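# Slide the pillow fully into its pillowcase on the table

## Task

Get the pillow completely inside the pillowcase, with the case's open end extending clearly beyond the pillow and the pillow lying flat rather than crumpled inside. Both must stay on the table (slight overhang past the table edge is acceptable). Finish by releasing everything and moving the grippers away.

## Robot and tools

Robot: two arms, left_arm and right_arm, each ending in a parallel two-finger gripper with a wrist camera. A fixed overhead camera, cam_high, looks down at the table from a stand behind the arms.

Frames. The scene frame has its origin at table-top height, midway between the arms' nominal bases, with +z up, +x pointing out over the table and +y toward left_arm. Camera-image left and right do not match arm names. Calibrated bases: left_arm at (-0.026, +0.216, 0) m, right_arm at (+0.006, -0.328, 0) m, each yawed very slightly (quat_wxyz about (1, 0, 0, -0.006) and (1, 0, 0, -0.008)). Every hand quantity an arm reports (position, orientation, velocity, Hand target, wrist camera pose) is expressed in that arm's own base frame, not the scene frame. cam_high and the table use the scene frame. On each gripper, +z runs along the fingers and the fingers close along y; end_effector_position is the point between the pads, just under 1 cm short of the tips.

execute_actions(actions, cameras). actions is a list of actions; each action is a list of 1 to 15 rows, each row a control step of 1/30 s; if fewer than 15 rows are given, the final row is repeated to fill 15. Every row is a single flat list of 14 numbers covering both arms, each in [-1, 1]: left_arm dx, dy, dz, rx, ry, rz, opening, then right_arm dx, dy, dz, rx, ry, rz, opening. Both halves must always be filled. dx, dy, dz are an offset of the hand target along that arm's base axes; rx, ry, rz form one rotation-vector offset, turning about the Hand target's position. Scale: 1.0 equals 0.6 m of translation or 180 degrees of rotation. All rows of an action are measured from the Hand target held at the action's start, not from the previous row, and each new action starts from wherever the target then is, so sending the same offset twice moves twice as far. A translation longer than 1.0 overall may be scaled down along its direction. Opening is not an offset but an absolute setting: +1 fully open (pad gap about 87 mm), +0.5 about 59-75 mm, 0 about 31-49 mm, -0.5 about 8-21 mm, -1 shut. A zero in the opening slot closes toward 0, so to keep a gripper unchanged resend its current command. cameras: list of names (cam_high, cam_left_wrist, cam_right_wrist) or ["all"]; [] gives none; omitted or null gives all only when actions is empty. Any unknown name invalidates the call. An empty actions list returns a full status with images.

zoom_image(camera, region): enlarges part of a camera's most recent full image; region is [x0, y0, x1, y1] in image pixels from the top-left, at most 504 by 504. cam_high is 504x504, wrist cameras 672x504. Only cameras in the latest image set can be zoomed.

finished_scene(scene): closes the current scene irreversibly; pass the current scene number. Call it only once the pillow is inside, grippers open and away; the result stays judged without the robot.

Results. Each call returns when motion stops (up to 3 s after the last action). It lists end_effector_position (m) and end_effector_quat_wxyz per arm in its base frame, which may be off by a few cm, Hand target (last commanded pose after clipping, the reference for the next offsets), Tool commands, grip_measured (gripper position on the same -1..1 scale as opening), Joint positions (gripper last, 0 closed to 1 open), joint velocities (may be summarized as within noise), joint torques (raw drive outputs with offsets and noise; the first three wrap at ±28 N m) and motor temperatures. Joint limits (rad): waist -2.618..3.054, shoulder 0..3.142, elbow 0..3.142 (straight at 2.901), wrist pitch ±1.571, wrist yaw ±1.571, wrist roll ±2.094. Camera calibrations are given in OpenCV form; wrist camera poses update in results with pictures and may lag during motion.

Control behaviour. Orientation commands are limited each step to 40 degrees from the measured orientation. Friction and gravity often leave the gripper short, low or tilted, especially when stretched far; tiny moves may not happen or go astray. Check the reported pose after moves and correct tilt. If the hand stops short, a zero-offset action re-requests the target; if still short, command the remaining gap. To stop pressing into something, pull the target back past the gripper. Near a wrist-over-waist configuration small moves can swing the whole arm.

Gripping. To hold, command an opening about 0.04 below the grip_measured value seen at first contact (up to 0.11 near the range ends); less margin grips more softly. Pads give about 20 N each; closing fast can squeeze harder. Thin fabric under 1 mm gets proportionally less force.

Avoid: the two grippers, housings or wrist cameras touching each other (the clearance check does not prevent it; a collision or closing on the other arm's fingers can fail the attempt); hitting the table or fixed objects hard; dropping or flinging the pillow or case, releasing things while they move; anything leaving the table. Keep motion smooth. Motors heat when holding loads, stretched out, or straining at unreachable targets; at 75 °C a MOTOR HOT warning appears, at 90 °C the arm folds and stays disabled, at 100 °C it goes limp. Rest arms near the body when idle. Note that the robot keeps holding its last command while you deliberate.

Each tool is called after "Emit:" as name([rows], argument=value, ...), one row to a line, values as JSON.

## Session

Emit:
execute_actions(actions=[])

Scene clock: 0.00 s.
left_arm: end_effector_position=(+0.3203, -0.2271, +0.1182) grip_measured=+1.000 end_effector_quat_wxyz=(+0.375, +0.021, +0.924, -0.066) | right_arm: end_effector_position=(+0.4279, +0.2133, +0.1400) grip_measured=+1.000 end_effector_quat_wxyz=(+0.507, -0.185, +0.831, +0.132)
Joint positions: left_arm=[-0.724 1.533 1.097 -0.426 -0.362 -0.544 1] | right_arm=[0.454 1.637 1.044 0.125 -0.017 0.027 1]
Joint velocities: within noise
Joint torques (N m): no reading
Motor temperatures (°C): left_arm=[23 24 24 28 21 24 21] | right_arm=[22 27 27 28 21 21 19]
Heat: left arm: 28 °C; right arm: 28 °C.
Hand target: left_arm +0.3211, -0.2280, +0.1225; +0.378, +0.020, +0.923, -0.069 | right_arm +0.4294, +0.2140, +0.1470; +0.513, -0.184, +0.828, +0.133
Tool commands: left_gripper/opening=+1.0 right_gripper/opening=+1.0

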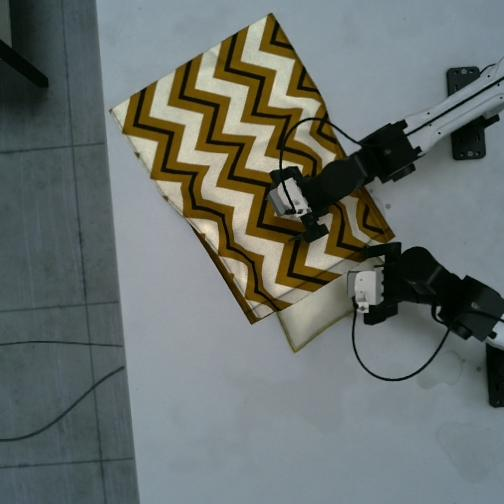

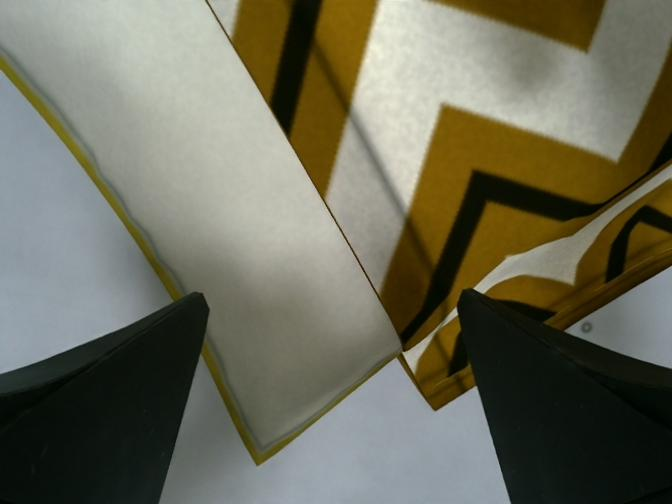

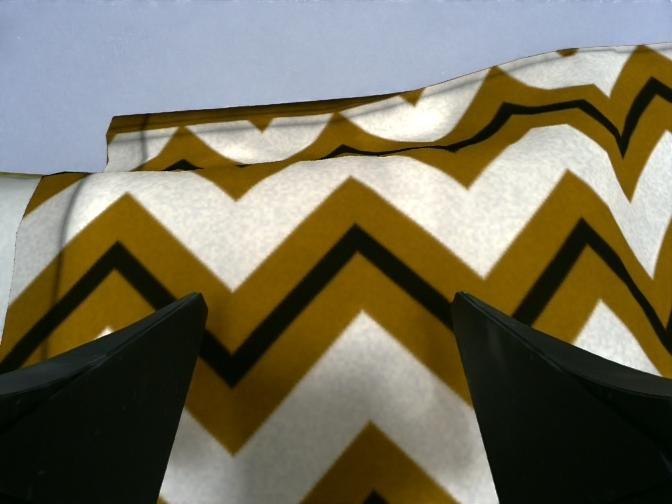

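Emit:
execute_actions([
  [[0,0.15,0.1,0,0,0,1,0,-0.1,0.1,0,0,0,1]],
  [[-0.15,0.25,0,0,0,0,1,-0.15,-0.25,0,0,0,0,1]],
], cameras=["all"])

Emit:
zoom_image(camera="cam_high", region=[200, 160, 420, 380])

Scene clock: 21.60 s.
left_arm: end_effector_position=(+0.2331, +0.0111, +0.1809) grip_measured=+1.000 end_effector_quat_wxyz=(+0.389, +0.004, +0.919, -0.058) | right_arm: end_effector_position=(+0.3402, +0.0053, +0.2107) grip_measured=+1.000 end_effector_quat_wxyz=(+0.524, -0.174, +0.824, +0.130)
Joint positions: left_arm=[0.229 0.857 0.906 -0.849 0.272 0.127 1] | right_arm=[-0.265 1.121 0.917 -0.342 -0.639 -0.314 1]
Joint torques (N m): left_arm=[0.57 -0.42 10.62 1.62 0.29 0.18] | right_arm=[-0.8 -2 6.91 1.5 -0.3 -0.31]
Heat: left arm: 30 °C; right arm: 31 °C.
Hand target: left_arm +0.2311, +0.0120, +0.1824; +0.378, +0.020, +0.923, -0.069 | right_arm +0.3393, +0.0041, +0.2071; +0.513, -0.184, +0.827, +0.133
Off the commanded pose: left_arm 0.003 m, 3 deg | right_arm 0.004 m, 2 deg.
cam_left_wrist: T_world_to_cam=[[-0.05889, -0.99175, 0.11386, 0.00121], [-0.99531, 0.06711, 0.06973, 0.23711], [-0.07679, -0.10922, -0.99105, 0.33977]] pos_world=[0.26216, 0.0224, 0.32006]
cam_right_wrist: T_world_to_cam=[[0.40756, -0.91282, -0.02561, -0.13285], [-0.88803, -0.38965, -0.24408, 0.37495], [0.21282, 0.12222, -0.96942, 0.27658]] pos_world=[0.32825, -0.00897, 0.35624]

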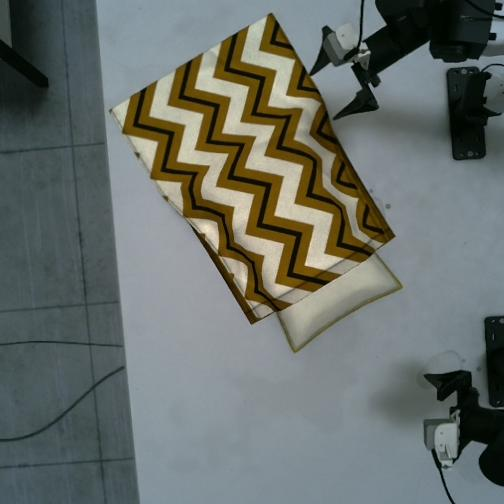

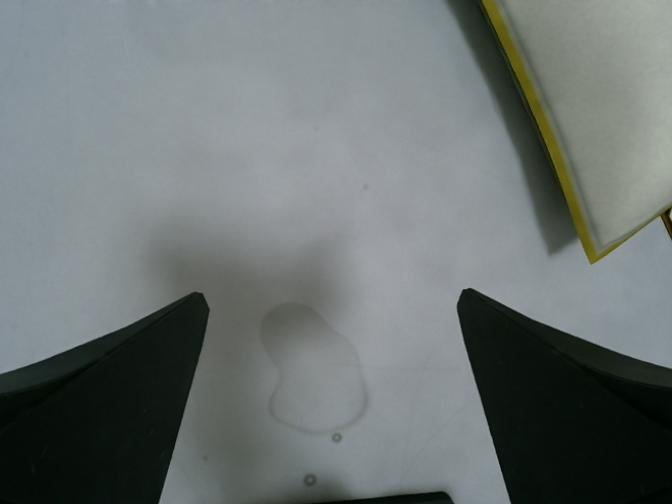

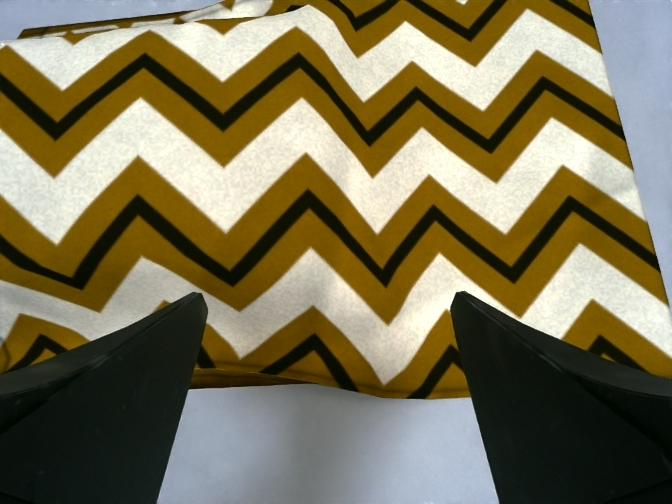

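Scaled by 2.291 from the camera's image (finer frame: 720x720).

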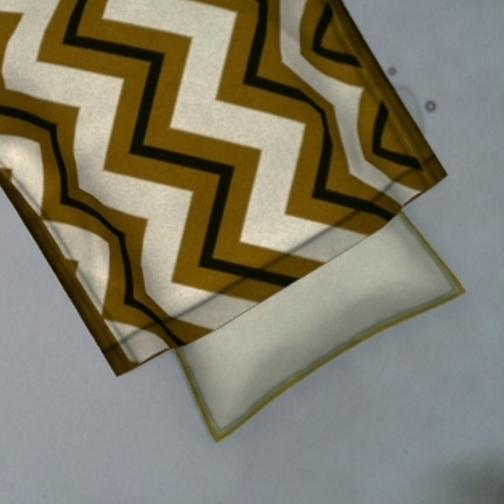

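Emit:
execute_actions([
  [[0.13,-0.0625,-0.025,0.044,0.0485,-0.081,0.6,-0.054,0.101,-0.033,-0.0936,0.0295,0.1118,0.6]],
  [[0.13,-0.0625,-0.025,0.044,0.0485,-0.081,0.6,-0.054,0.101,-0.033,-0.0936,0.0295,0.1118,0.6]],
  [[0.13,-0.0625,-0.025,0.044,0.0485,-0.081,0.6,-0.054,0.101,-0.033,-0.0936,0.0295,0.1118,0.6]],
  [[0.13,-0.0625,-0.025,0.044,0.0485,-0.081,0.6,-0.054,0.101,-0.033,-0.0936,0.0295,0.1118,0.6]],
], cameras=["all"])

Scene clock: 115.70 s.
left_arm: end_effector_position=(+0.5418, -0.1418, +0.1187) grip_measured=+0.600 end_effector_quat_wxyz=(+0.217, +0.531, +0.818, +0.052) | right_arm: end_effector_position=(+0.2041, +0.2451, +0.1244) grip_measured=+0.600 end_effector_quat_wxyz=(+0.001, +0.846, -0.533, -0.006)
Joint positions: left_arm=[-0.307 2.624 2.843 -1.339 0.015 0.841 0.8] | right_arm=[0.983 1.827 1.608 -1.355 -0.011 -1.034 0.8]
Joint torques (N m): left_arm=[0.27 -14.48 10.29 1.15 0.04 0.14] | right_arm=[-0.95 -6.32 7.61 0.2 0.01 -0.32]
Motor temperatures (°C): left_arm=[23 25 35 32 21 23 20] | right_arm=[22 28 34 33 21 21 19]
Heat: left arm: 35 °C; right arm: 34 °C.
Hand target: left_arm +0.5431, -0.1380, +0.1225; +0.000, +0.530, +0.848, -0.002 | right_arm +0.2097, +0.2465, +0.1278; +0.001, +0.848, -0.530, +0.000
Off the commanded pose: left_arm 0.005 m, 26 deg | right_arm 0.007 m, 1 deg.
elbow stopped short (left arm): the move would have taken joint 3 (elbow) straighter than the controller allows.
cam_left_wrist: T_world_to_cam=[[-0.84899, -0.43257, -0.30349, 0.43165], [-0.52835, 0.68599, 0.50027, 0.34266], [-0.00821, 0.58507, -0.81094, 0.32509]] pos_world=[0.55018, -0.23854, 0.22321]
cam_right_wrist: T_world_to_cam=[[0.90293, 0.4297, 0.00905, -0.29513], [0.26586, -0.57496, 0.77378, 0.00972], [0.3377, -0.69626, -0.63338, 0.32591]] pos_world=[0.15383, 0.35933, 0.20158]

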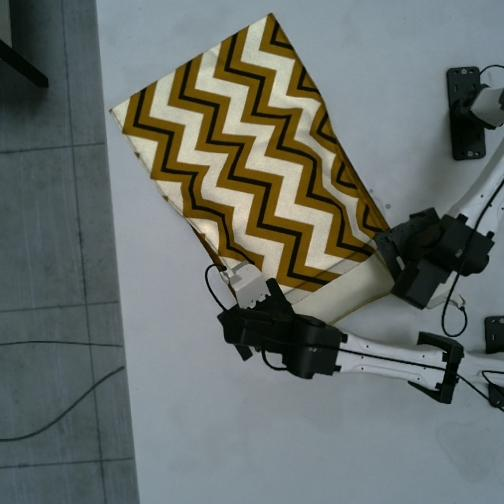

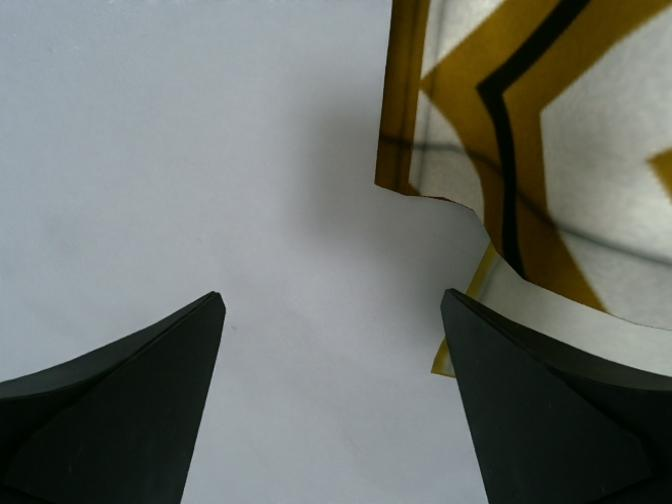

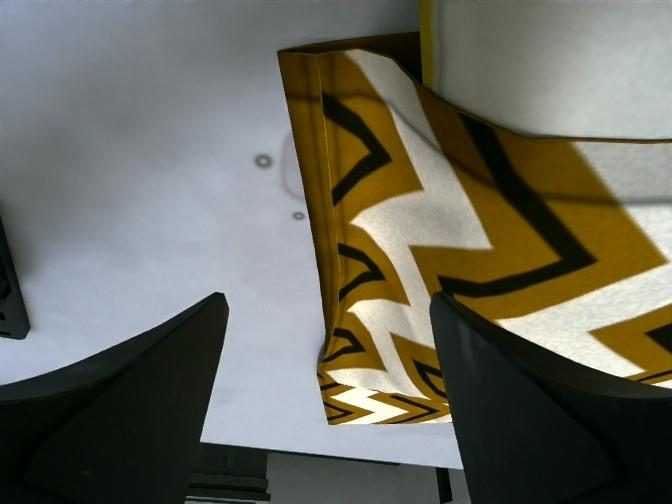

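Emit:
execute_actions([
  [[-0.018,-0.033,-0.09,0,0,0,0.5,-0.007,0.015,-0.09,0,0,0,0.5]],
  [[0,0,-0.06,0,0,0,0.5,0,0,-0.06,0,0,0,0.5]],
  [[0,0,-0.033,0,0,0,0.5,0,0,-0.043,0,0,0,0.5]],
], cameras=["all"])

Scene clock: 136.73 s.
left_arm: end_effector_position=(+0.5301, -0.1584, +0.0229) grip_measured=+0.500 end_effector_quat_wxyz=(+0.134, +0.547, +0.826, +0.033) | right_arm: end_effector_position=(+0.2060, +0.2559, +0.0173) grip_measured=+0.500 end_effector_quat_wxyz=(-0.001, +0.850, -0.527, -0.005)
Joint positions: left_arm=[-0.346 2.809 2.854 -1.339 -0.002 0.823 0.75] | right_arm=[0.997 1.932 1.314 -0.951 -0.011 -1.034 0.75]
Joint torques (N m): left_arm=[0.29 -13.64 9.31 1.1 0.13 -0.19] | right_arm=[0.08 -7.32 4.37 0.49 0 -0.03]
Motor temperatures (°C): left_arm=[23 36 35 32 21 23 20] | right_arm=[22 30 34 30 21 21 19]
Heat: left arm: 36 °C; right arm: 34 °C.
Hand target: left_arm +0.5322, -0.1579, +0.0127; +0.000, +0.531, +0.848, -0.002 | right_arm +0.2056, +0.2555, +0.0120; +0.001, +0.848, -0.530, +0.000
Off the commanded pose: left_arm 0.010 m, 16 deg | right_arm 0.005 m, 1 deg.
elbow stopped short (left arm): the move would have taken joint 3 (elbow) straighter than the controller allows.
cam_left_wrist: T_world_to_cam=[[-0.89602, -0.40188, -0.18878, 0.41262], [-0.42593, 0.6579, 0.62109, 0.33423], [-0.1254, 0.63692, -0.76067, 0.32617]] pos_world=[0.55298, -0.26181, 0.11841]
cam_right_wrist: T_world_to_cam=[[0.89691, 0.44204, 0.01243, -0.30254], [0.27194, -0.57351, 0.77274, 0.09671], [0.34871, -0.6897, -0.6346, 0.26104]] pos_world=[0.15402, 0.36924, 0.09468]

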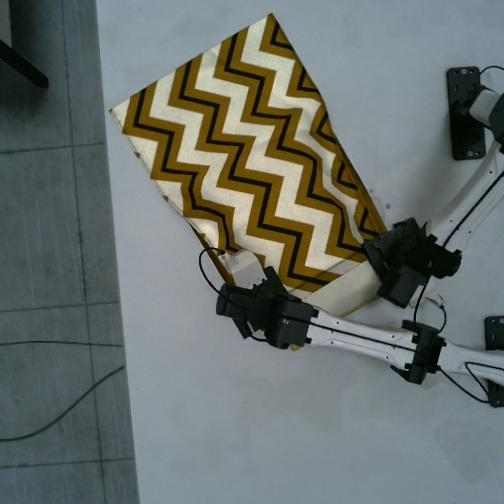

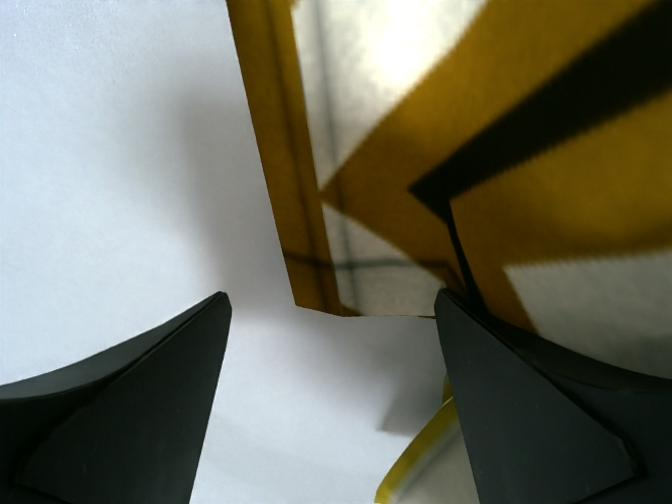

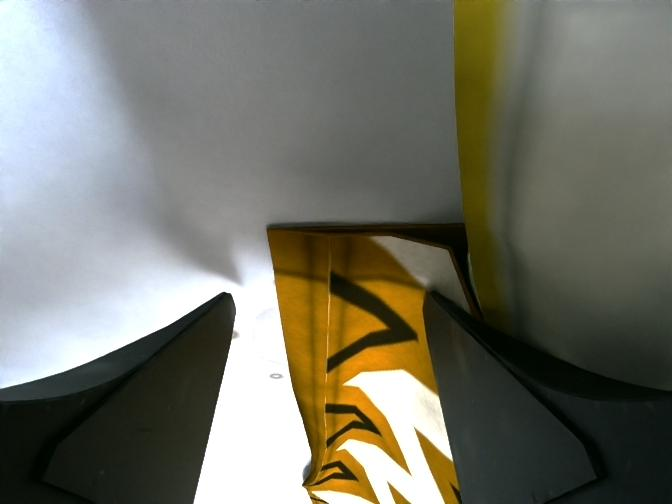

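Emit:
execute_actions([
  [[0.006,-0.012,-0.02,0,0,0,0.4,0,0,-0.018,0,0,0,0.4]],
  [[0,0,0,0,0,0,0.1,0,0,0,0,0,0,0.1]],
  [[0,0,0,0,0,0,-0.3,0,0,0,0,0,0,-0.3]],
  [[0,0,0,0,0,0,-0.7,0,0,0,0,0,0,-0.7]],
  [[0,0,0,0,0,0,-1,0,0,0,0,0,0,-1]],
], cameras=["cam_left_wrist","cam_right_wrist"])

Scene clock: 150.93 s.
left_arm: end_effector_position=(+0.5293, -0.1649, +0.0156) grip_measured=-0.999 end_effector_quat_wxyz=(+0.133, +0.544, +0.828, +0.030) | right_arm: end_effector_position=(+0.2120, +0.2598, +0.0103) grip_measured=-0.918 end_effector_quat_wxyz=(-0.014, +0.850, -0.527, +0.004)
Joint positions: left_arm=[-0.356 2.823 2.854 -1.327 0.002 0.806 0] | right_arm=[0.997 1.941 1.295 -0.896 0.007 -1.034 0.041]
Joint torques (N m): left_arm=[0.32 -12.6 9.22 1.22 0.15 -0.07] | right_arm=[0.18 -6.84 4 0.43 -0.13 -0.04]
Heat: left arm: 38 °C; right arm: 33 °C.
Hand target: left_arm +0.5359, -0.1650, +0.0006; +0.000, +0.530, +0.848, -0.002 | right_arm +0.2056, +0.2556, +0.0013; +0.001, +0.848, -0.530, +0.000
Off the commanded pose: left_arm 0.016 m, 16 deg | right_arm 0.012 m, 2 deg.
elbow stopped short (left arm): the move would have taken joint 3 (elbow) straighter than the controller allows.
cam_left_wrist: T_world_to_cam=[[-0.89443, -0.40853, -0.18196, 0.40589], [-0.42708, 0.65955, 0.61854, 0.34364], [-0.13268, 0.63095, -0.7644, 0.32758]] pos_world=[0.55326, -0.26752, 0.1117]
cam_right_wrist: T_world_to_cam=[[0.89599, 0.44176, 0.04535, -0.30962], [0.24893, -0.58417, 0.77251, 0.11038], [0.36776, -0.68087, -0.63338, 0.25081]] pos_world=[0.15771, 0.37203, 0.08762]

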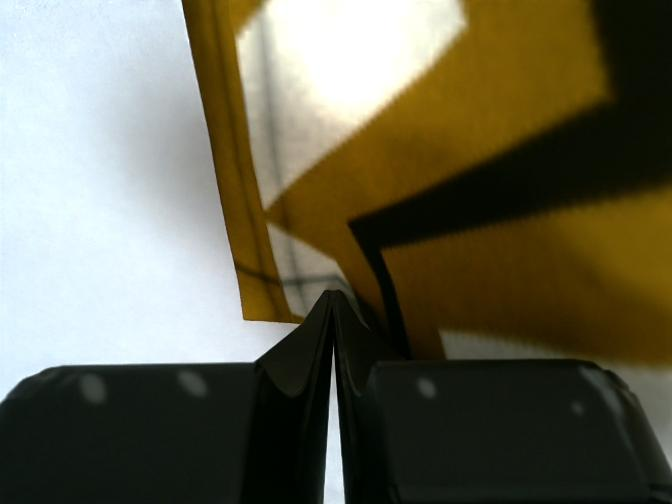

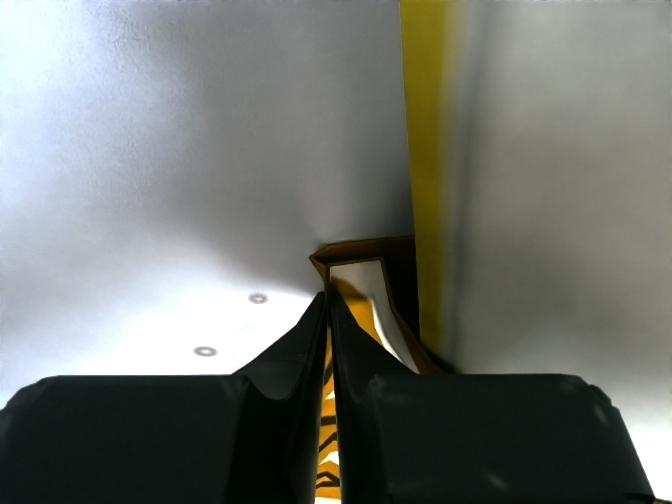

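Emit:
execute_actions([
  [[0,0,0.03,0,0,0,0.4,0,0,0,0,0,0,-1]],
  [[0,-0.005,-0.06,0,0,0,0.4,0,0,0,0,0,0,-1]],
  [[0,0,0,0,0,0,0.1,0,0,0,0,0,0,-1]],
  [[0,0,0,0,0,0,-0.3,0,0,0,0,0,0,-1]],
  [[0,0,0,0,0,0,-0.7,0,0,0,0,0,0,-1]],
  [[0,0,0,0,0,0,-1,0,0,0,0,0,0,-1]],
], cameras=["cam_left_wrist"])

Scene clock: 163.63 s.
left_arm: end_effector_position=(+0.5356, -0.1696, +0.0149) grip_measured=-0.999 end_effector_quat_wxyz=(+0.146, +0.542, +0.827, +0.035) | right_arm: end_effector_position=(+0.2120, +0.2598, +0.0103) grip_measured=-0.918 end_effector_quat_wxyz=(-0.014, +0.850, -0.527, +0.004)
Joint positions: left_arm=[-0.361 2.836 2.872 -1.305 -0.005 0.8 0] | right_arm=[0.997 1.941 1.295 -0.896 0.007 -1.034 0.041]
Joint torques (N m): left_arm=[0.29 -10.93 7.42 1.24 0.18 -0.1] | right_arm=[0.12 -6.95 3.97 0.43 -0.18 -0.07]
Heat: left arm: 37 °C; right arm: 33 °C.
Hand target: left_arm +0.5359, -0.1681, -0.0172; +0.000, +0.530, +0.848, -0.002 | right_arm +0.2056, +0.2556, +0.0013; +0.001, +0.848, -0.530, +0.000
Off the commanded pose: left_arm 0.032 m, 18 deg | right_arm 0.012 m, 2 deg.
elbow stopped short (left arm): the move would have taken joint 3 (elbow) straighter than the controller allows.
elbow read too straight (left arm): the controller reads joint 3 (elbow) straighter than it allows; while it does, the hand can move without a command.
cam_left_wrist: T_world_to_cam=[[-0.88825, -0.41141, -0.20434, 0.40603], [-0.44532, 0.66208, 0.60278, 0.3604], [-0.1127, 0.62642, -0.7713, 0.31951]] pos_world=[0.55716, -0.27172, 0.11216]

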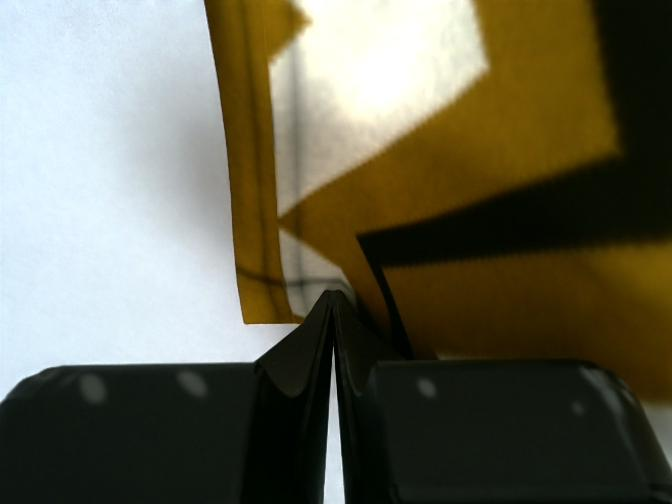

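Emit:
execute_actions([
  [[0,0,0.15,-0.0735,-0.087,0.125,0.4,0,0,0,0,0,0,-1]],
  [[0.018,0.035,0,-0.0735,-0.087,0.125,0.4,0,0,0,0,0,0,-1]],
  [[0,0,-0.06,0,0,0,0.4,0,0,0,0,0,0,-1]],
  [[0,0,-0.03,0,0,0,0.4,0,0,0,0,0,0,-1]],
], cameras=["cam_left_wrist"])

Scene clock: 207.53 s.
left_arm: end_effector_position=(+0.5464, -0.1465, +0.0194) grip_measured=+0.400 end_effector_quat_wxyz=(+0.321, +0.146, +0.934, -0.054) | right_arm: end_effector_position=(+0.2120, +0.2598, +0.0103) grip_measured=-0.918 end_effector_quat_wxyz=(-0.014, +0.850, -0.527, +0.004)
Joint positions: left_arm=[-0.252 2.327 1.831 -0.412 0.042 0.043 0.7] | right_arm=[0.997 1.941 1.295 -0.896 0.007 -1.034 0.041]
Joint torques (N m): left_arm=[-0.54 -15.34 7.06 1.76 -0.06 -0.1] | right_arm=[0.12 -6.82 4.12 0.4 -0.17 -0.04]
Motor temperatures (°C): left_arm=[23 40 36 31 21 23 20] | right_arm=[22 35 30 28 21 20 20]
Heat: left arm: 40 °C; right arm: 35 °C.
Hand target: left_arm +0.5467, -0.1470, +0.0187; +0.339, +0.140, +0.929, -0.050 | right_arm +0.2056, +0.2556, +0.0013; +0.001, +0.848, -0.530, +0.000
Off the commanded pose: left_arm 0.001 m, 2 deg | right_arm 0.012 m, 2 deg.
elbow stopped short (left arm): the move would have taken joint 3 (elbow) straighter than the controller allows.
cam_left_wrist: T_world_to_cam=[[-0.31162, -0.95002, 0.0187, 0.02774], [-0.92798, 0.30851, 0.20897, 0.56674], [-0.20429, 0.04777, -0.97774, 0.27899]] pos_world=[0.59157, -0.16181, 0.15383]

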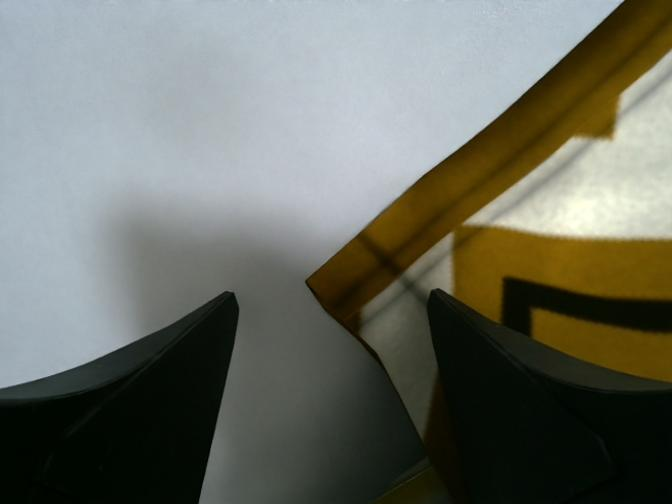

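Emit:
execute_actions([
  [[0.007,-0.022,-0.012,0,0,0,0.4,0,0,0,0,0,0,-1]],
  [[0,0,-0.022,0,0,0,0.3,0,0,0,0,0,0,-1]],
  [[0,0,0,0,0,0,0,0,0,0,0,0,0,-1]],
  [[0,0,0,0,0,0,-0.4,0,0,0,0,0,0,-1]],
  [[0,0,0,0,0,0,-0.8,0,0,0,0,0,0,-1]],
  [[0,0,0,0,0,0,-1,0,0,0,0,0,0,-1]],
], cameras=["cam_left_wrist"])

Scene clock: 222.57 s.
left_arm: end_effector_position=(+0.5589, -0.1634, +0.0208) grip_measured=-0.999 end_effector_quat_wxyz=(+0.361, +0.144, +0.920, -0.055) | right_arm: end_effector_position=(+0.2120, +0.2598, +0.0103) grip_measured=-0.918 end_effector_quat_wxyz=(-0.014, +0.850, -0.527, +0.004)
Joint positions: left_arm=[-0.281 2.331 1.798 -0.291 0.018 0.023 0] | right_arm=[0.997 1.941 1.295 -0.896 0.007 -1.034 0.041]
Joint torques (N m): left_arm=[-0.12 -12.07 6.84 1.75 0.04 -0.06] | right_arm=[0.16 -6.86 4.03 0.41 -0.13 -0.06]
Heat: left arm: 44 °C; right arm: 35 °C.
Hand target: left_arm +0.5509, -0.1603, -0.0017; +0.339, +0.140, +0.929, -0.050 | right_arm +0.2056, +0.2556, +0.0013; +0.001, +0.848, -0.530, +0.000
Off the commanded pose: left_arm 0.024 m, 3 deg | right_arm 0.012 m, 2 deg.
cam_left_wrist: T_world_to_cam=[[-0.3108, -0.95043, 0.00897, 0.01522], [-0.94248, 0.3094, 0.12648, 0.59317], [-0.12298, 0.03086, -0.99193, 0.23572]] pos_world=[0.59277, -0.17634, 0.15865]

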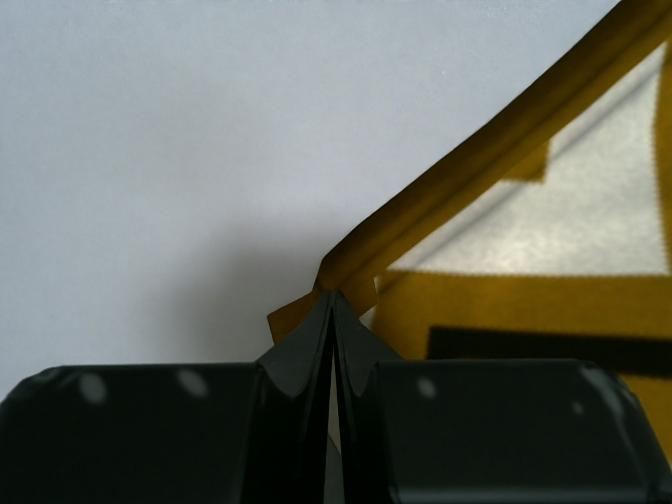

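Emit:
execute_actions([
  [[0,0,0.08,0,0,0,-1,0,0,0.08,0,0,0,-1]],
  [[0,0,0.12,0,0,0,-1,0,0,0.12,0,0,0,-1]],
], cameras=["all"])

Scene clock: 229.57 s.
left_arm: end_effector_position=(+0.5494, -0.1607, +0.1129) grip_measured=-1.000 end_effector_quat_wxyz=(+0.338, +0.145, +0.928, -0.053) | right_arm: end_effector_position=(+0.2075, +0.2529, +0.1152) grip_measured=-0.918 end_effector_quat_wxyz=(+0.000, +0.850, -0.527, +0.003)
Joint positions: left_arm=[-0.281 2.281 2.109 -0.7 0.018 0.023 0] | right_arm=[0.997 1.854 1.604 -1.32 0.007 -1.034 0.041]
Joint torques (N m): left_arm=[-0.18 -13.83 11.95 1.5 0.07 -0.11] | right_arm=[0.25 -7.2 8.21 0.09 -0.16 -0.08]
Heat: left arm: 43 °C; right arm: 35 °C.
Hand target: left_arm +0.5510, -0.1604, +0.1183; +0.339, +0.141, +0.929, -0.050 | right_arm +0.2055, +0.2555, +0.1212; +0.001, +0.848, -0.530, +0.000
Off the commanded pose: left_arm 0.006 m, 1 deg | right_arm 0.007 m, 1 deg.
cam_left_wrist: T_world_to_cam=[[-0.31034, -0.95056, 0.01073, 0.01359], [-0.93548, 0.30739, 0.17435, 0.5622], [-0.16903, 0.04407, -0.98463, 0.35244]] pos_world=[0.58971, -0.17542, 0.24885]
cam_right_wrist: T_world_to_cam=[[0.89649, 0.44254, 0.02144, -0.30486], [0.2607, -0.566, 0.7821, 0.01824], [0.35824, -0.69556, -0.62278, 0.3186]] pos_world=[0.15441, 0.36684, 0.19068]

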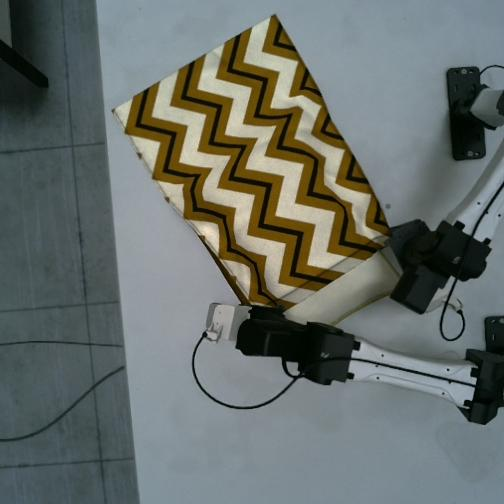

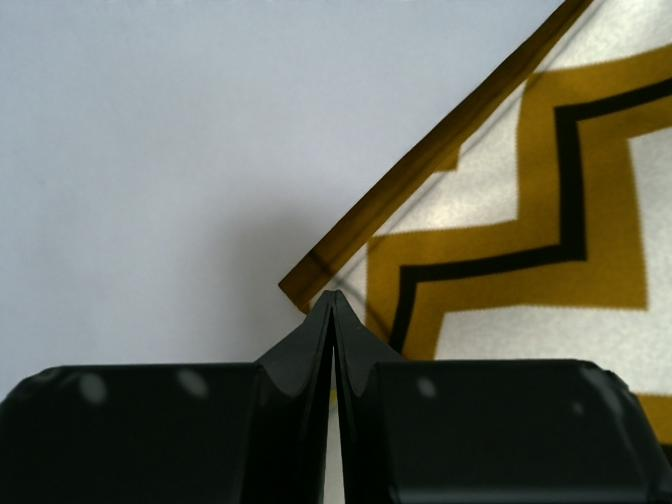

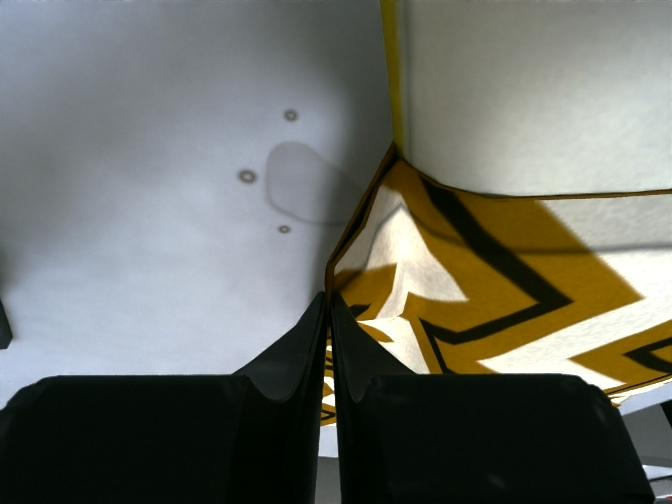

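Emit:
execute_actions([
  [[-0.03,0.008,-0.08,0.019,0.064,0,0.6,0,0,0,0,0,0,-1]],
  [[0,0,-0.07,0,0,0,0.6,0,0,0,0,0,0,-1]],
  [[0,0,-0.03,0,0,0,0.6,0,0,0,0,0,0,-1]],
  [[0,0,0,0,0,0,0.5,0,0,0,0,0,0,-1]],
], cameras=["cam_left_wrist"])

Scene clock: 247.27 s.
left_arm: end_effector_position=(+0.5353, -0.1561, +0.0208) grip_measured=+0.500 end_effector_quat_wxyz=(+0.247, +0.148, +0.957, -0.040) | right_arm: end_effector_position=(+0.2069, +0.2519, +0.1153) grip_measured=-0.918 end_effector_quat_wxyz=(+0.002, +0.850, -0.527, +0.003)
Joint positions: left_arm=[-0.281 2.443 2.108 -0.73 0.016 0.023 0.75] | right_arm=[0.997 1.854 1.604 -1.324 0.007 -1.034 0.041]
Joint torques (N m): left_arm=[-0.34 -14.08 7.19 1.5 0.03 -0.11] | right_arm=[0.16 -7.16 8.02 0.04 -0.13 -0.05]
Motor temperatures (°C): left_arm=[23 45 38 33 21 23 20] | right_arm=[22 35 31 27 21 20 21]
Heat: left arm: 45 °C; right arm: 35 °C.
Hand target: left_arm +0.5329, -0.1555, +0.0102; +0.240, +0.145, +0.959, -0.036 | right_arm +0.2055, +0.2554, +0.1212; +0.001, +0.848, -0.530, +0.000
Off the commanded pose: left_arm 0.011 m, 1 deg | right_arm 0.007 m, 1 deg.
cam_left_wrist: T_world_to_cam=[[-0.30653, -0.95174, 0.01489, 0.01221], [-0.88625, 0.29107, 0.36032, 0.53079], [-0.34727, 0.09725, -0.93271, 0.36186]] pos_world=[0.59982, -0.17807, 0.14608]

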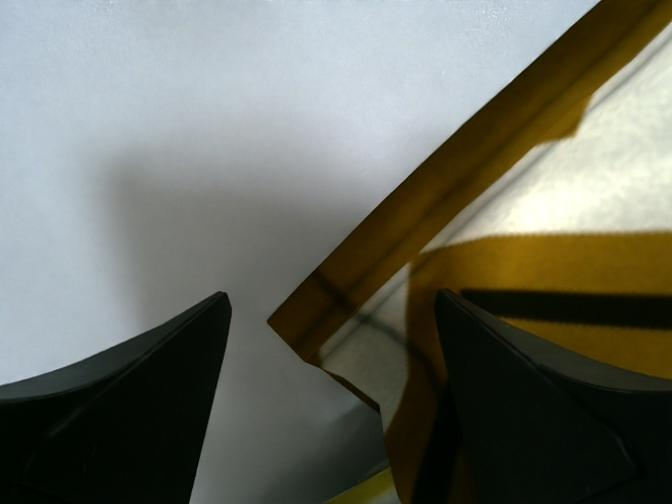

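Emit:
execute_actions([
  [[0,0,-0.025,0,0,0,0.5,0,0,0,0,0,0,-1]],
  [[0,0,-0.012,0,0,0,0.1,0,0,0,0,0,0,-1]],
  [[0,0,0,0,0,0,-0.2,0,0,0,0,0,0,-1]],
  [[0,0,0,0,0,0,-0.5,0,0,0,0,0,0,-1]],
  [[0,0,0,0,0,0,-0.8,0,0,0,0,0,0,-1]],
  [[0,0,0,0,0,0,-1,0,0,0,0,0,0,-1]],
  [[0,0,0.05,0,0,0,-1,0,0,0,0,0,0,-1]],
  [[0,0,0.08,0,0,0,-1,0,0,0,0,0,0,-1]],
], cameras=["cam_left_wrist"])

Scene clock: 261.53 s.
left_arm: end_effector_position=(+0.5284, -0.1621, +0.0589) grip_measured=-0.946 end_effector_quat_wxyz=(+0.235, +0.149, +0.959, -0.046) | right_arm: end_effector_position=(+0.2069, +0.2519, +0.1153) grip_measured=-0.918 end_effector_quat_wxyz=(+0.002, +0.850, -0.527, +0.003)
Joint positions: left_arm=[-0.29 2.443 2.266 -0.912 0.026 0.012 0.027] | right_arm=[0.997 1.854 1.604 -1.324 0.007 -1.034 0.041]
Joint torques (N m): left_arm=[0.43 -14.72 11.82 1.18 -0.05 0.09] | right_arm=[0.16 -7.16 8.13 0.09 -0.14 -0.01]
Heat: left arm: 44 °C; right arm: 34 °C.
Hand target: left_arm +0.5330, -0.1556, +0.0661; +0.240, +0.145, +0.959, -0.036 | right_arm +0.2055, +0.2554, +0.1212; +0.001, +0.848, -0.530, +0.000
Off the commanded pose: left_arm 0.011 m, 1 deg | right_arm 0.007 m, 1 deg.
cam_left_wrist: T_world_to_cam=[[-0.31055, -0.95008, 0.03023, 0.00533], [-0.87508, 0.29817, 0.38122, 0.50684], [-0.3712, 0.09193, -0.92399, 0.40683]] pos_world=[0.5962, -0.18346, 0.18253]

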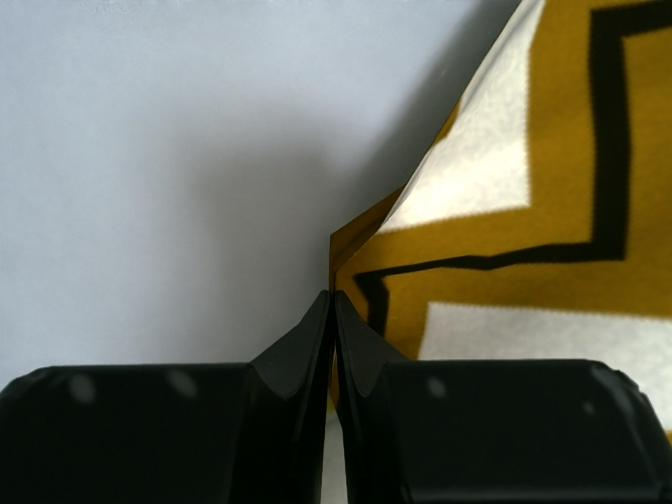

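Emit:
execute_actions([
  [[0,-0.02,0.1,-0.015,-0.05,0,-1,0,-0.02,0.05,0,0,0,-1]],
  [[0,-0.03,0.1,-0.015,-0.05,0,-1,0,-0.03,0.08,0,0,0,-1]],
  [[0,-0.03,0.1,-0.015,-0.05,0,-1,0,-0.03,0.09,0,0,0,-1]],
  [[0,-0.03,0.1,-0.015,-0.05,0,-1,0,-0.03,0.1,0,0,0,-1]],
], cameras=["all"])

Scene clock: 273.77 s.
left_arm: end_effector_position=(+0.5196, -0.2241, +0.2701) grip_measured=-0.946 end_effector_quat_wxyz=(+0.489, +0.145, +0.857, -0.077) | right_arm: end_effector_position=(+0.2034, +0.1930, +0.3059) grip_measured=-0.918 end_effector_quat_wxyz=(-0.226, +0.828, -0.512, +0.045)
Joint positions: left_arm=[-0.433 2.019 2.109 -0.627 -0.095 -0.045 0.027] | right_arm=[0.923 1.447 1.894 -1.556 0.047 -1.122 0.041]
Joint torques (N m): left_arm=[0.66 -13.33 13.08 2.58 -0.17 -0.02] | right_arm=[-0.55 -3.67 6.6 0.92 0.15 -0.28]
Heat: left arm: 45 °C; right arm: 35 °C.
Hand target: left_arm +0.5329, -0.2215, +0.3062; +0.536, +0.126, +0.831, -0.079 | right_arm +0.2055, +0.1895, +0.3132; +0.001, +0.848, -0.530, +0.000
Off the commanded pose: left_arm 0.039 m, 6 deg | right_arm 0.008 m, 27 deg.
joint sent to its limit (right arm) — joint 4 (wrist pitch), lower limit. The joint targets are off in orientation, not in position.
cam_left_wrist: T_world_to_cam=[[-0.33173, -0.94337, -0.00105, -0.04169], [-0.9309, 0.32752, -0.16173, 0.61918], [0.15292, -0.05267, -0.98683, 0.31671]] pos_world=[0.51413, -0.22544, 0.41264]
cam_right_wrist: T_world_to_cam=[[0.82255, 0.36656, 0.4348, -0.37546], [0.0452, -0.80428, 0.59253, -0.01596], [0.5669, -0.46773, -0.67813, 0.32773]] pos_world=[0.12377, 0.27808, 0.39495]

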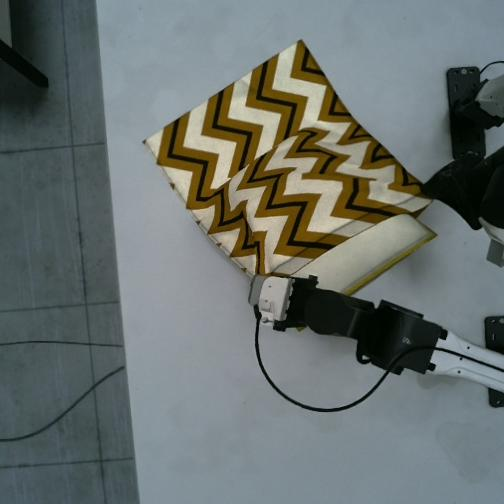

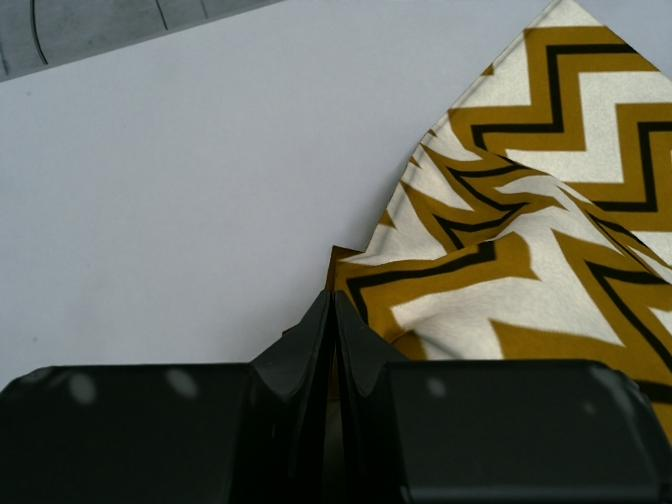

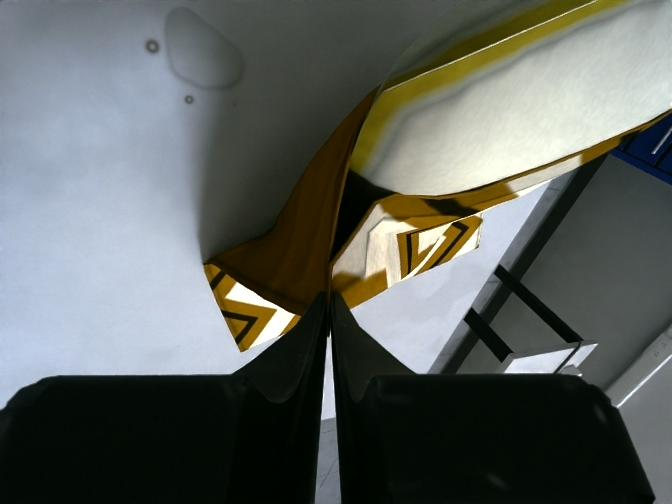

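Emit:
execute_actions([
  [[-0.08,-0.02,0.08,0,0,0,-1,0,-0.02,0.08,0,0,0,-1]],
  [[-0.06,-0.02,0.1,-0.0,-0.04,0,-1,0,-0.02,0.1,0,0,0,-1]],
  [[0,0,-0.06,0,0,0,-1,0,0,-0.06,0,0,0,-1]],
  [[0,0,0.06,0,0,0,-1,0,0,0.06,0,0,0,-1]],
  [[0,0,-0.06,0,0,0,-1,0,0,-0.06,0,0,0,-1]],
  [[0,0,0.06,0,0,0,-1,0,0,0.06,0,0,0,-1]],
], cameras=["all"])

Scene clock: 284.60 s.
left_arm: end_effector_position=(+0.4469, -0.2476, +0.3954) grip_measured=-0.946 end_effector_quat_wxyz=(+0.568, +0.136, +0.809, -0.067) | right_arm: end_effector_position=(+0.2030, +0.1649, +0.4099) grip_measured=-0.918 end_effector_quat_wxyz=(-0.377, +0.789, -0.473, +0.105)
Joint positions: left_arm=[-0.601 1.879 2.311 -0.802 -0.296 -0.064 0.027] | right_arm=[0.898 1.364 2.178 -1.585 0.099 -1.206 0.041]
Joint torques (N m): left_arm=[0.47 -9.44 11.33 2.31 -0.03 0.15] | right_arm=[0.03 -1.99 5.56 1.63 0.14 -0.32]
Heat: left arm: 46 °C; right arm: 34 °C.
Hand target: left_arm +0.4489, -0.2456, +0.4141; +0.587, +0.131, +0.796, -0.071 | right_arm +0.2055, +0.1655, +0.4211; -0.055, +0.848, -0.527, +0.014
Off the commanded pose: left_arm 0.019 m, 3 deg | right_arm 0.012 m, 40 deg; orientation clipped at the end of an earlier action of this call.
joint read past its limit (right arm) — joint 4 (wrist pitch), lower limit.
joint sent to its limit (right arm) — joint 4 (wrist pitch), lower limit. The joint targets are off in orientation, not in position.
cam_left_wrist: T_world_to_cam=[[-0.307, -0.95092, -0.03881, -0.08592], [-0.89244, 0.3018, -0.33536, 0.62471], [0.33062, -0.06832, -0.94129, 0.34891]] pos_world=[0.41578, -0.24641, 0.53459]
cam_right_wrist: T_world_to_cam=[[0.65967, 0.25802, 0.70588, -0.47024], [-0.08311, -0.90842, 0.40972, 0.01806], [0.74694, -0.32895, -0.57781, 0.28486]] pos_world=[0.09893, 0.23144, 0.48913]

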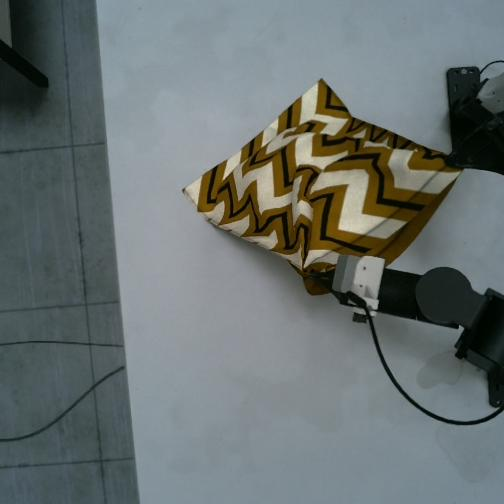

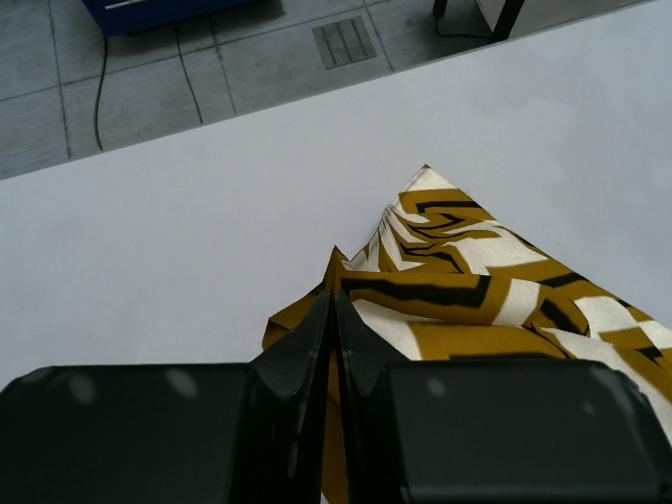

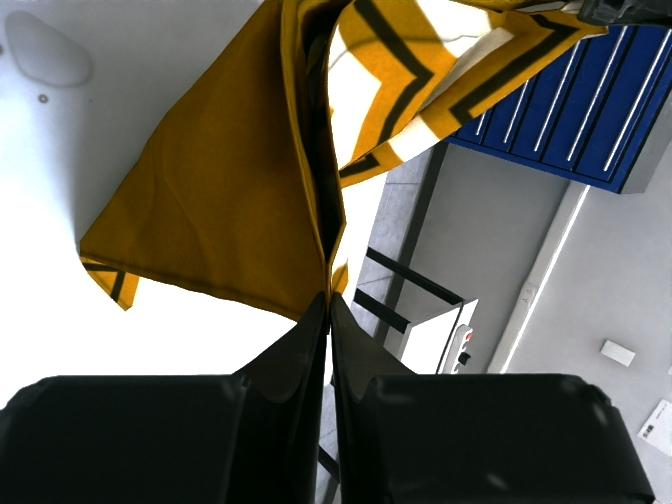

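Emit:
execute_actions([
  [[0.0075,0.074,-0.104,0.01,0.035,0,-1,-0.021,0.068,-0.108,0,0,0,-1]],
  [[0.0075,0.074,-0.104,0.01,0.035,0,-1,-0.021,0.068,-0.108,0,0,0,-1]],
  [[0.0075,0.074,-0.104,0.01,0.035,0,-1,-0.021,0.068,-0.108,0,0,0,-1]],
  [[0.0075,0.074,-0.104,0.01,0.035,0,-1,-0.021,0.068,-0.108,0,0,0,-1]],
  [[0.0075,0.074,-0.104,0.01,0.035,0,-1,-0.021,0.068,-0.108,0,0,0,-1]],
  [[0.0075,0.074,-0.104,0.01,0.035,0,-1,-0.021,0.068,-0.108,0,0,0,-1]],
], cameras=["all"])

Scene clock: 298.80 s.
left_arm: end_effector_position=(+0.4639, +0.0163, +0.0296) grip_measured=-0.945 end_effector_quat_wxyz=(+0.266, +0.149, +0.951, -0.047) | right_arm: end_effector_position=(+0.1263, +0.4004, +0.0267) grip_measured=-0.918 end_effector_quat_wxyz=(-0.037, +0.853, -0.520, +0.018)
Joint positions: left_arm=[0.085 2.038 1.46 -0.485 0.211 0.34 0.027] | right_arm=[1.353 2.256 1.849 -1.105 0.059 -0.696 0.041]
Joint torques (N m): left_arm=[0.03 -11.63 11.14 1.51 0.11 0.19] | right_arm=[-0.73 -10.82 7.6 0.53 0.06 -0.07]
Motor temperatures (°C): left_arm=[23 44 40 38 21 23 21] | right_arm=[22 33 33 28 21 20 21]
Heat: left arm: 44 °C; right arm: 33 °C.
Hand target: left_arm +0.4758, +0.0210, +0.0397; +0.284, +0.154, +0.946, -0.035 | right_arm +0.1300, +0.4103, +0.0325; -0.055, +0.848, -0.527, +0.014
Off the commanded pose: left_arm 0.016 m, 3 deg | right_arm 0.012 m, 2 deg.
led back after a hold (left arm): the arm was led back toward your command in small steps, so it may still be short of it.
pose unreachable (left arm): on one or more control steps of this call, first in action 5 (counted from 0), this arm could not follow its commanded pose, so it was not sent that pose on those steps. It may still have moved: this result reports where it is.
cause: moving toward the commanded pose would bring a part of the arm too close to another arm (this arm's upper arm (the part past joint 2) and the right arm's wrist camera, along the way the arms are being sent, or toward where that arm still pushes).
cam_left_wrist: T_world_to_cam=[[-0.31154, -0.94998, 0.02168, 0.15633], [-0.89766, 0.30171, 0.32121, 0.42052], [-0.31168, 0.08061, -0.94676, 0.31269]] pos_world=[0.52365, -0.00357, 0.15758]
cam_right_wrist: T_world_to_cam=[[0.88542, 0.45413, 0.099, -0.30079], [0.22047, -0.59787, 0.77068, 0.21021], [0.40918, -0.66054, -0.62949, 0.37493]] pos_world=[0.06656, 0.50993, 0.10379]

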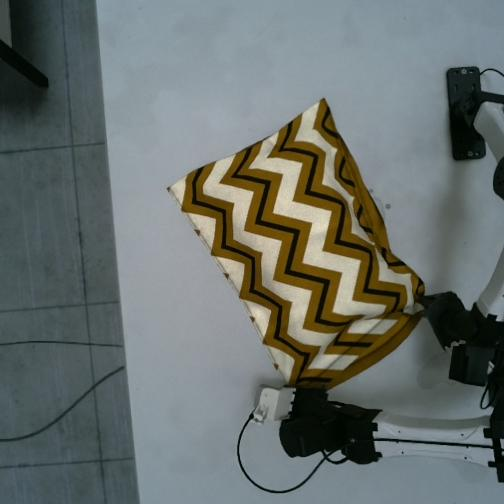

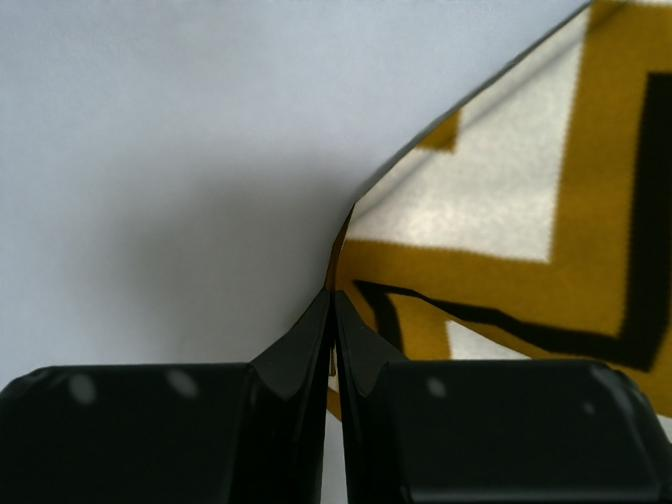

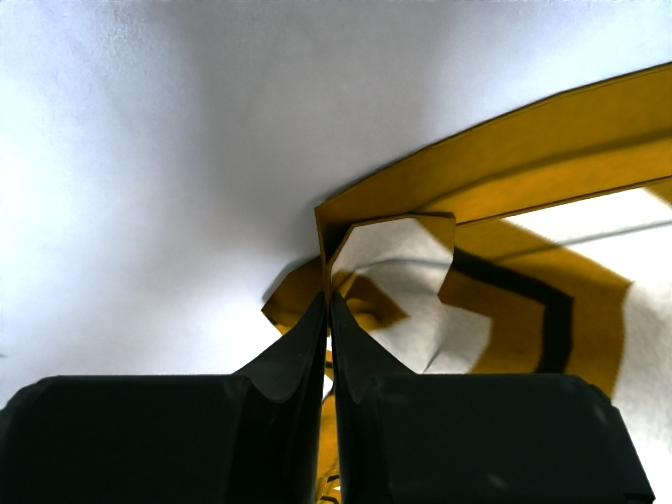

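Emit:
execute_actions([
  [[0,0,-0.02,0,0,0,-0.5,0,0,-0.012,0,0,0,-0.5]],
  [[0,0,0,0,0,0,0.3,0,0,0,0,0,0,0.3]],
  [[0.0,0,0.1,0,0,0,0.6,0,0,0.1,0,0,0,0.6]],
  [[0,0.04,0.12,0,0,0,0.6,0,-0.08,0.12,0,0,0,0.6]],
  [[-0.15,0.2,0.05,0,0,0,0.6,0,-0.2,0.05,0,0,0,0.6]],
  [[-0.15,0.1,0,0,0,0,0.6,0.0,-0.25,0,0,0,0,0.6]],
], cameras=["cam_high"])

Emit:
zoom_image(camera="cam_high", region=[150, 80, 460, 390])

Scene clock: 312.77 s.
left_arm: end_effector_position=(+0.2966, +0.2288, +0.1850) grip_measured=+0.600 end_effector_quat_wxyz=(+0.282, +0.145, +0.948, -0.033) | right_arm: end_effector_position=(+0.1288, +0.0894, +0.1278) grip_measured=+0.600 end_effector_quat_wxyz=(-0.053, +0.849, -0.524, +0.022)
Joint positions: left_arm=[0.797 1.768 1.739 -1.239 0.497 1.024 0.8] | right_arm=[0.886 1.055 0.948 -1.351 0.029 -1.151 0.8]
Joint torques (N m): left_arm=[-0.47 -9.57 8.9 0.8 0.45 0.18] | right_arm=[-0.79 -1.09 6.19 0.46 -0.16 -0.29]
Motor temperatures (°C): left_arm=[23 42 42 36 21 23 21] | right_arm=[22 38 34 28 21 20 21]
Heat: left arm: 42 °C; right arm: 38 °C.
Hand target: left_arm +0.2959, +0.2249, +0.1897; +0.284, +0.155, +0.946, -0.035 | right_arm +0.1277, +0.0885, +0.1283; -0.049, +0.853, -0.520, +0.014
Off the commanded pose: left_arm 0.006 m, 1 deg | right_arm 0.002 m, 1 deg.
led back after a hold (right arm): the arm was led back toward your command in small steps, so it may still be short of it.
pose unreachable (right arm): on one or more control steps of this call, first in action 2 (counted from 0), this arm could not follow its commanded pose, so it was not sent that pose on those steps. It may still have moved: this result reports where it is.
cause: moving toward the commanded pose would bring a part of the arm too close to another arm (this arm's wrist camera and the left arm's upper arm (the part past joint 2), 2 mm apart when this arm was first held).

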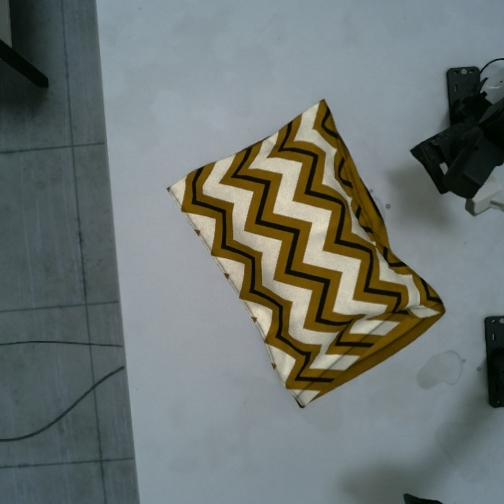

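Scaled by 1.626 from the camera's image (finer frame: 720x720).

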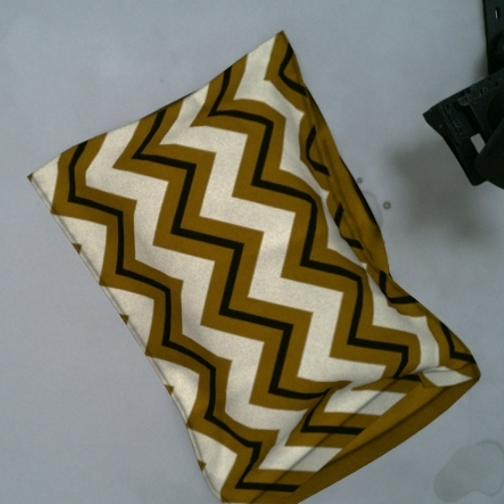

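Emit:
finished_scene(scene=1)

The scene is finished: the task was done.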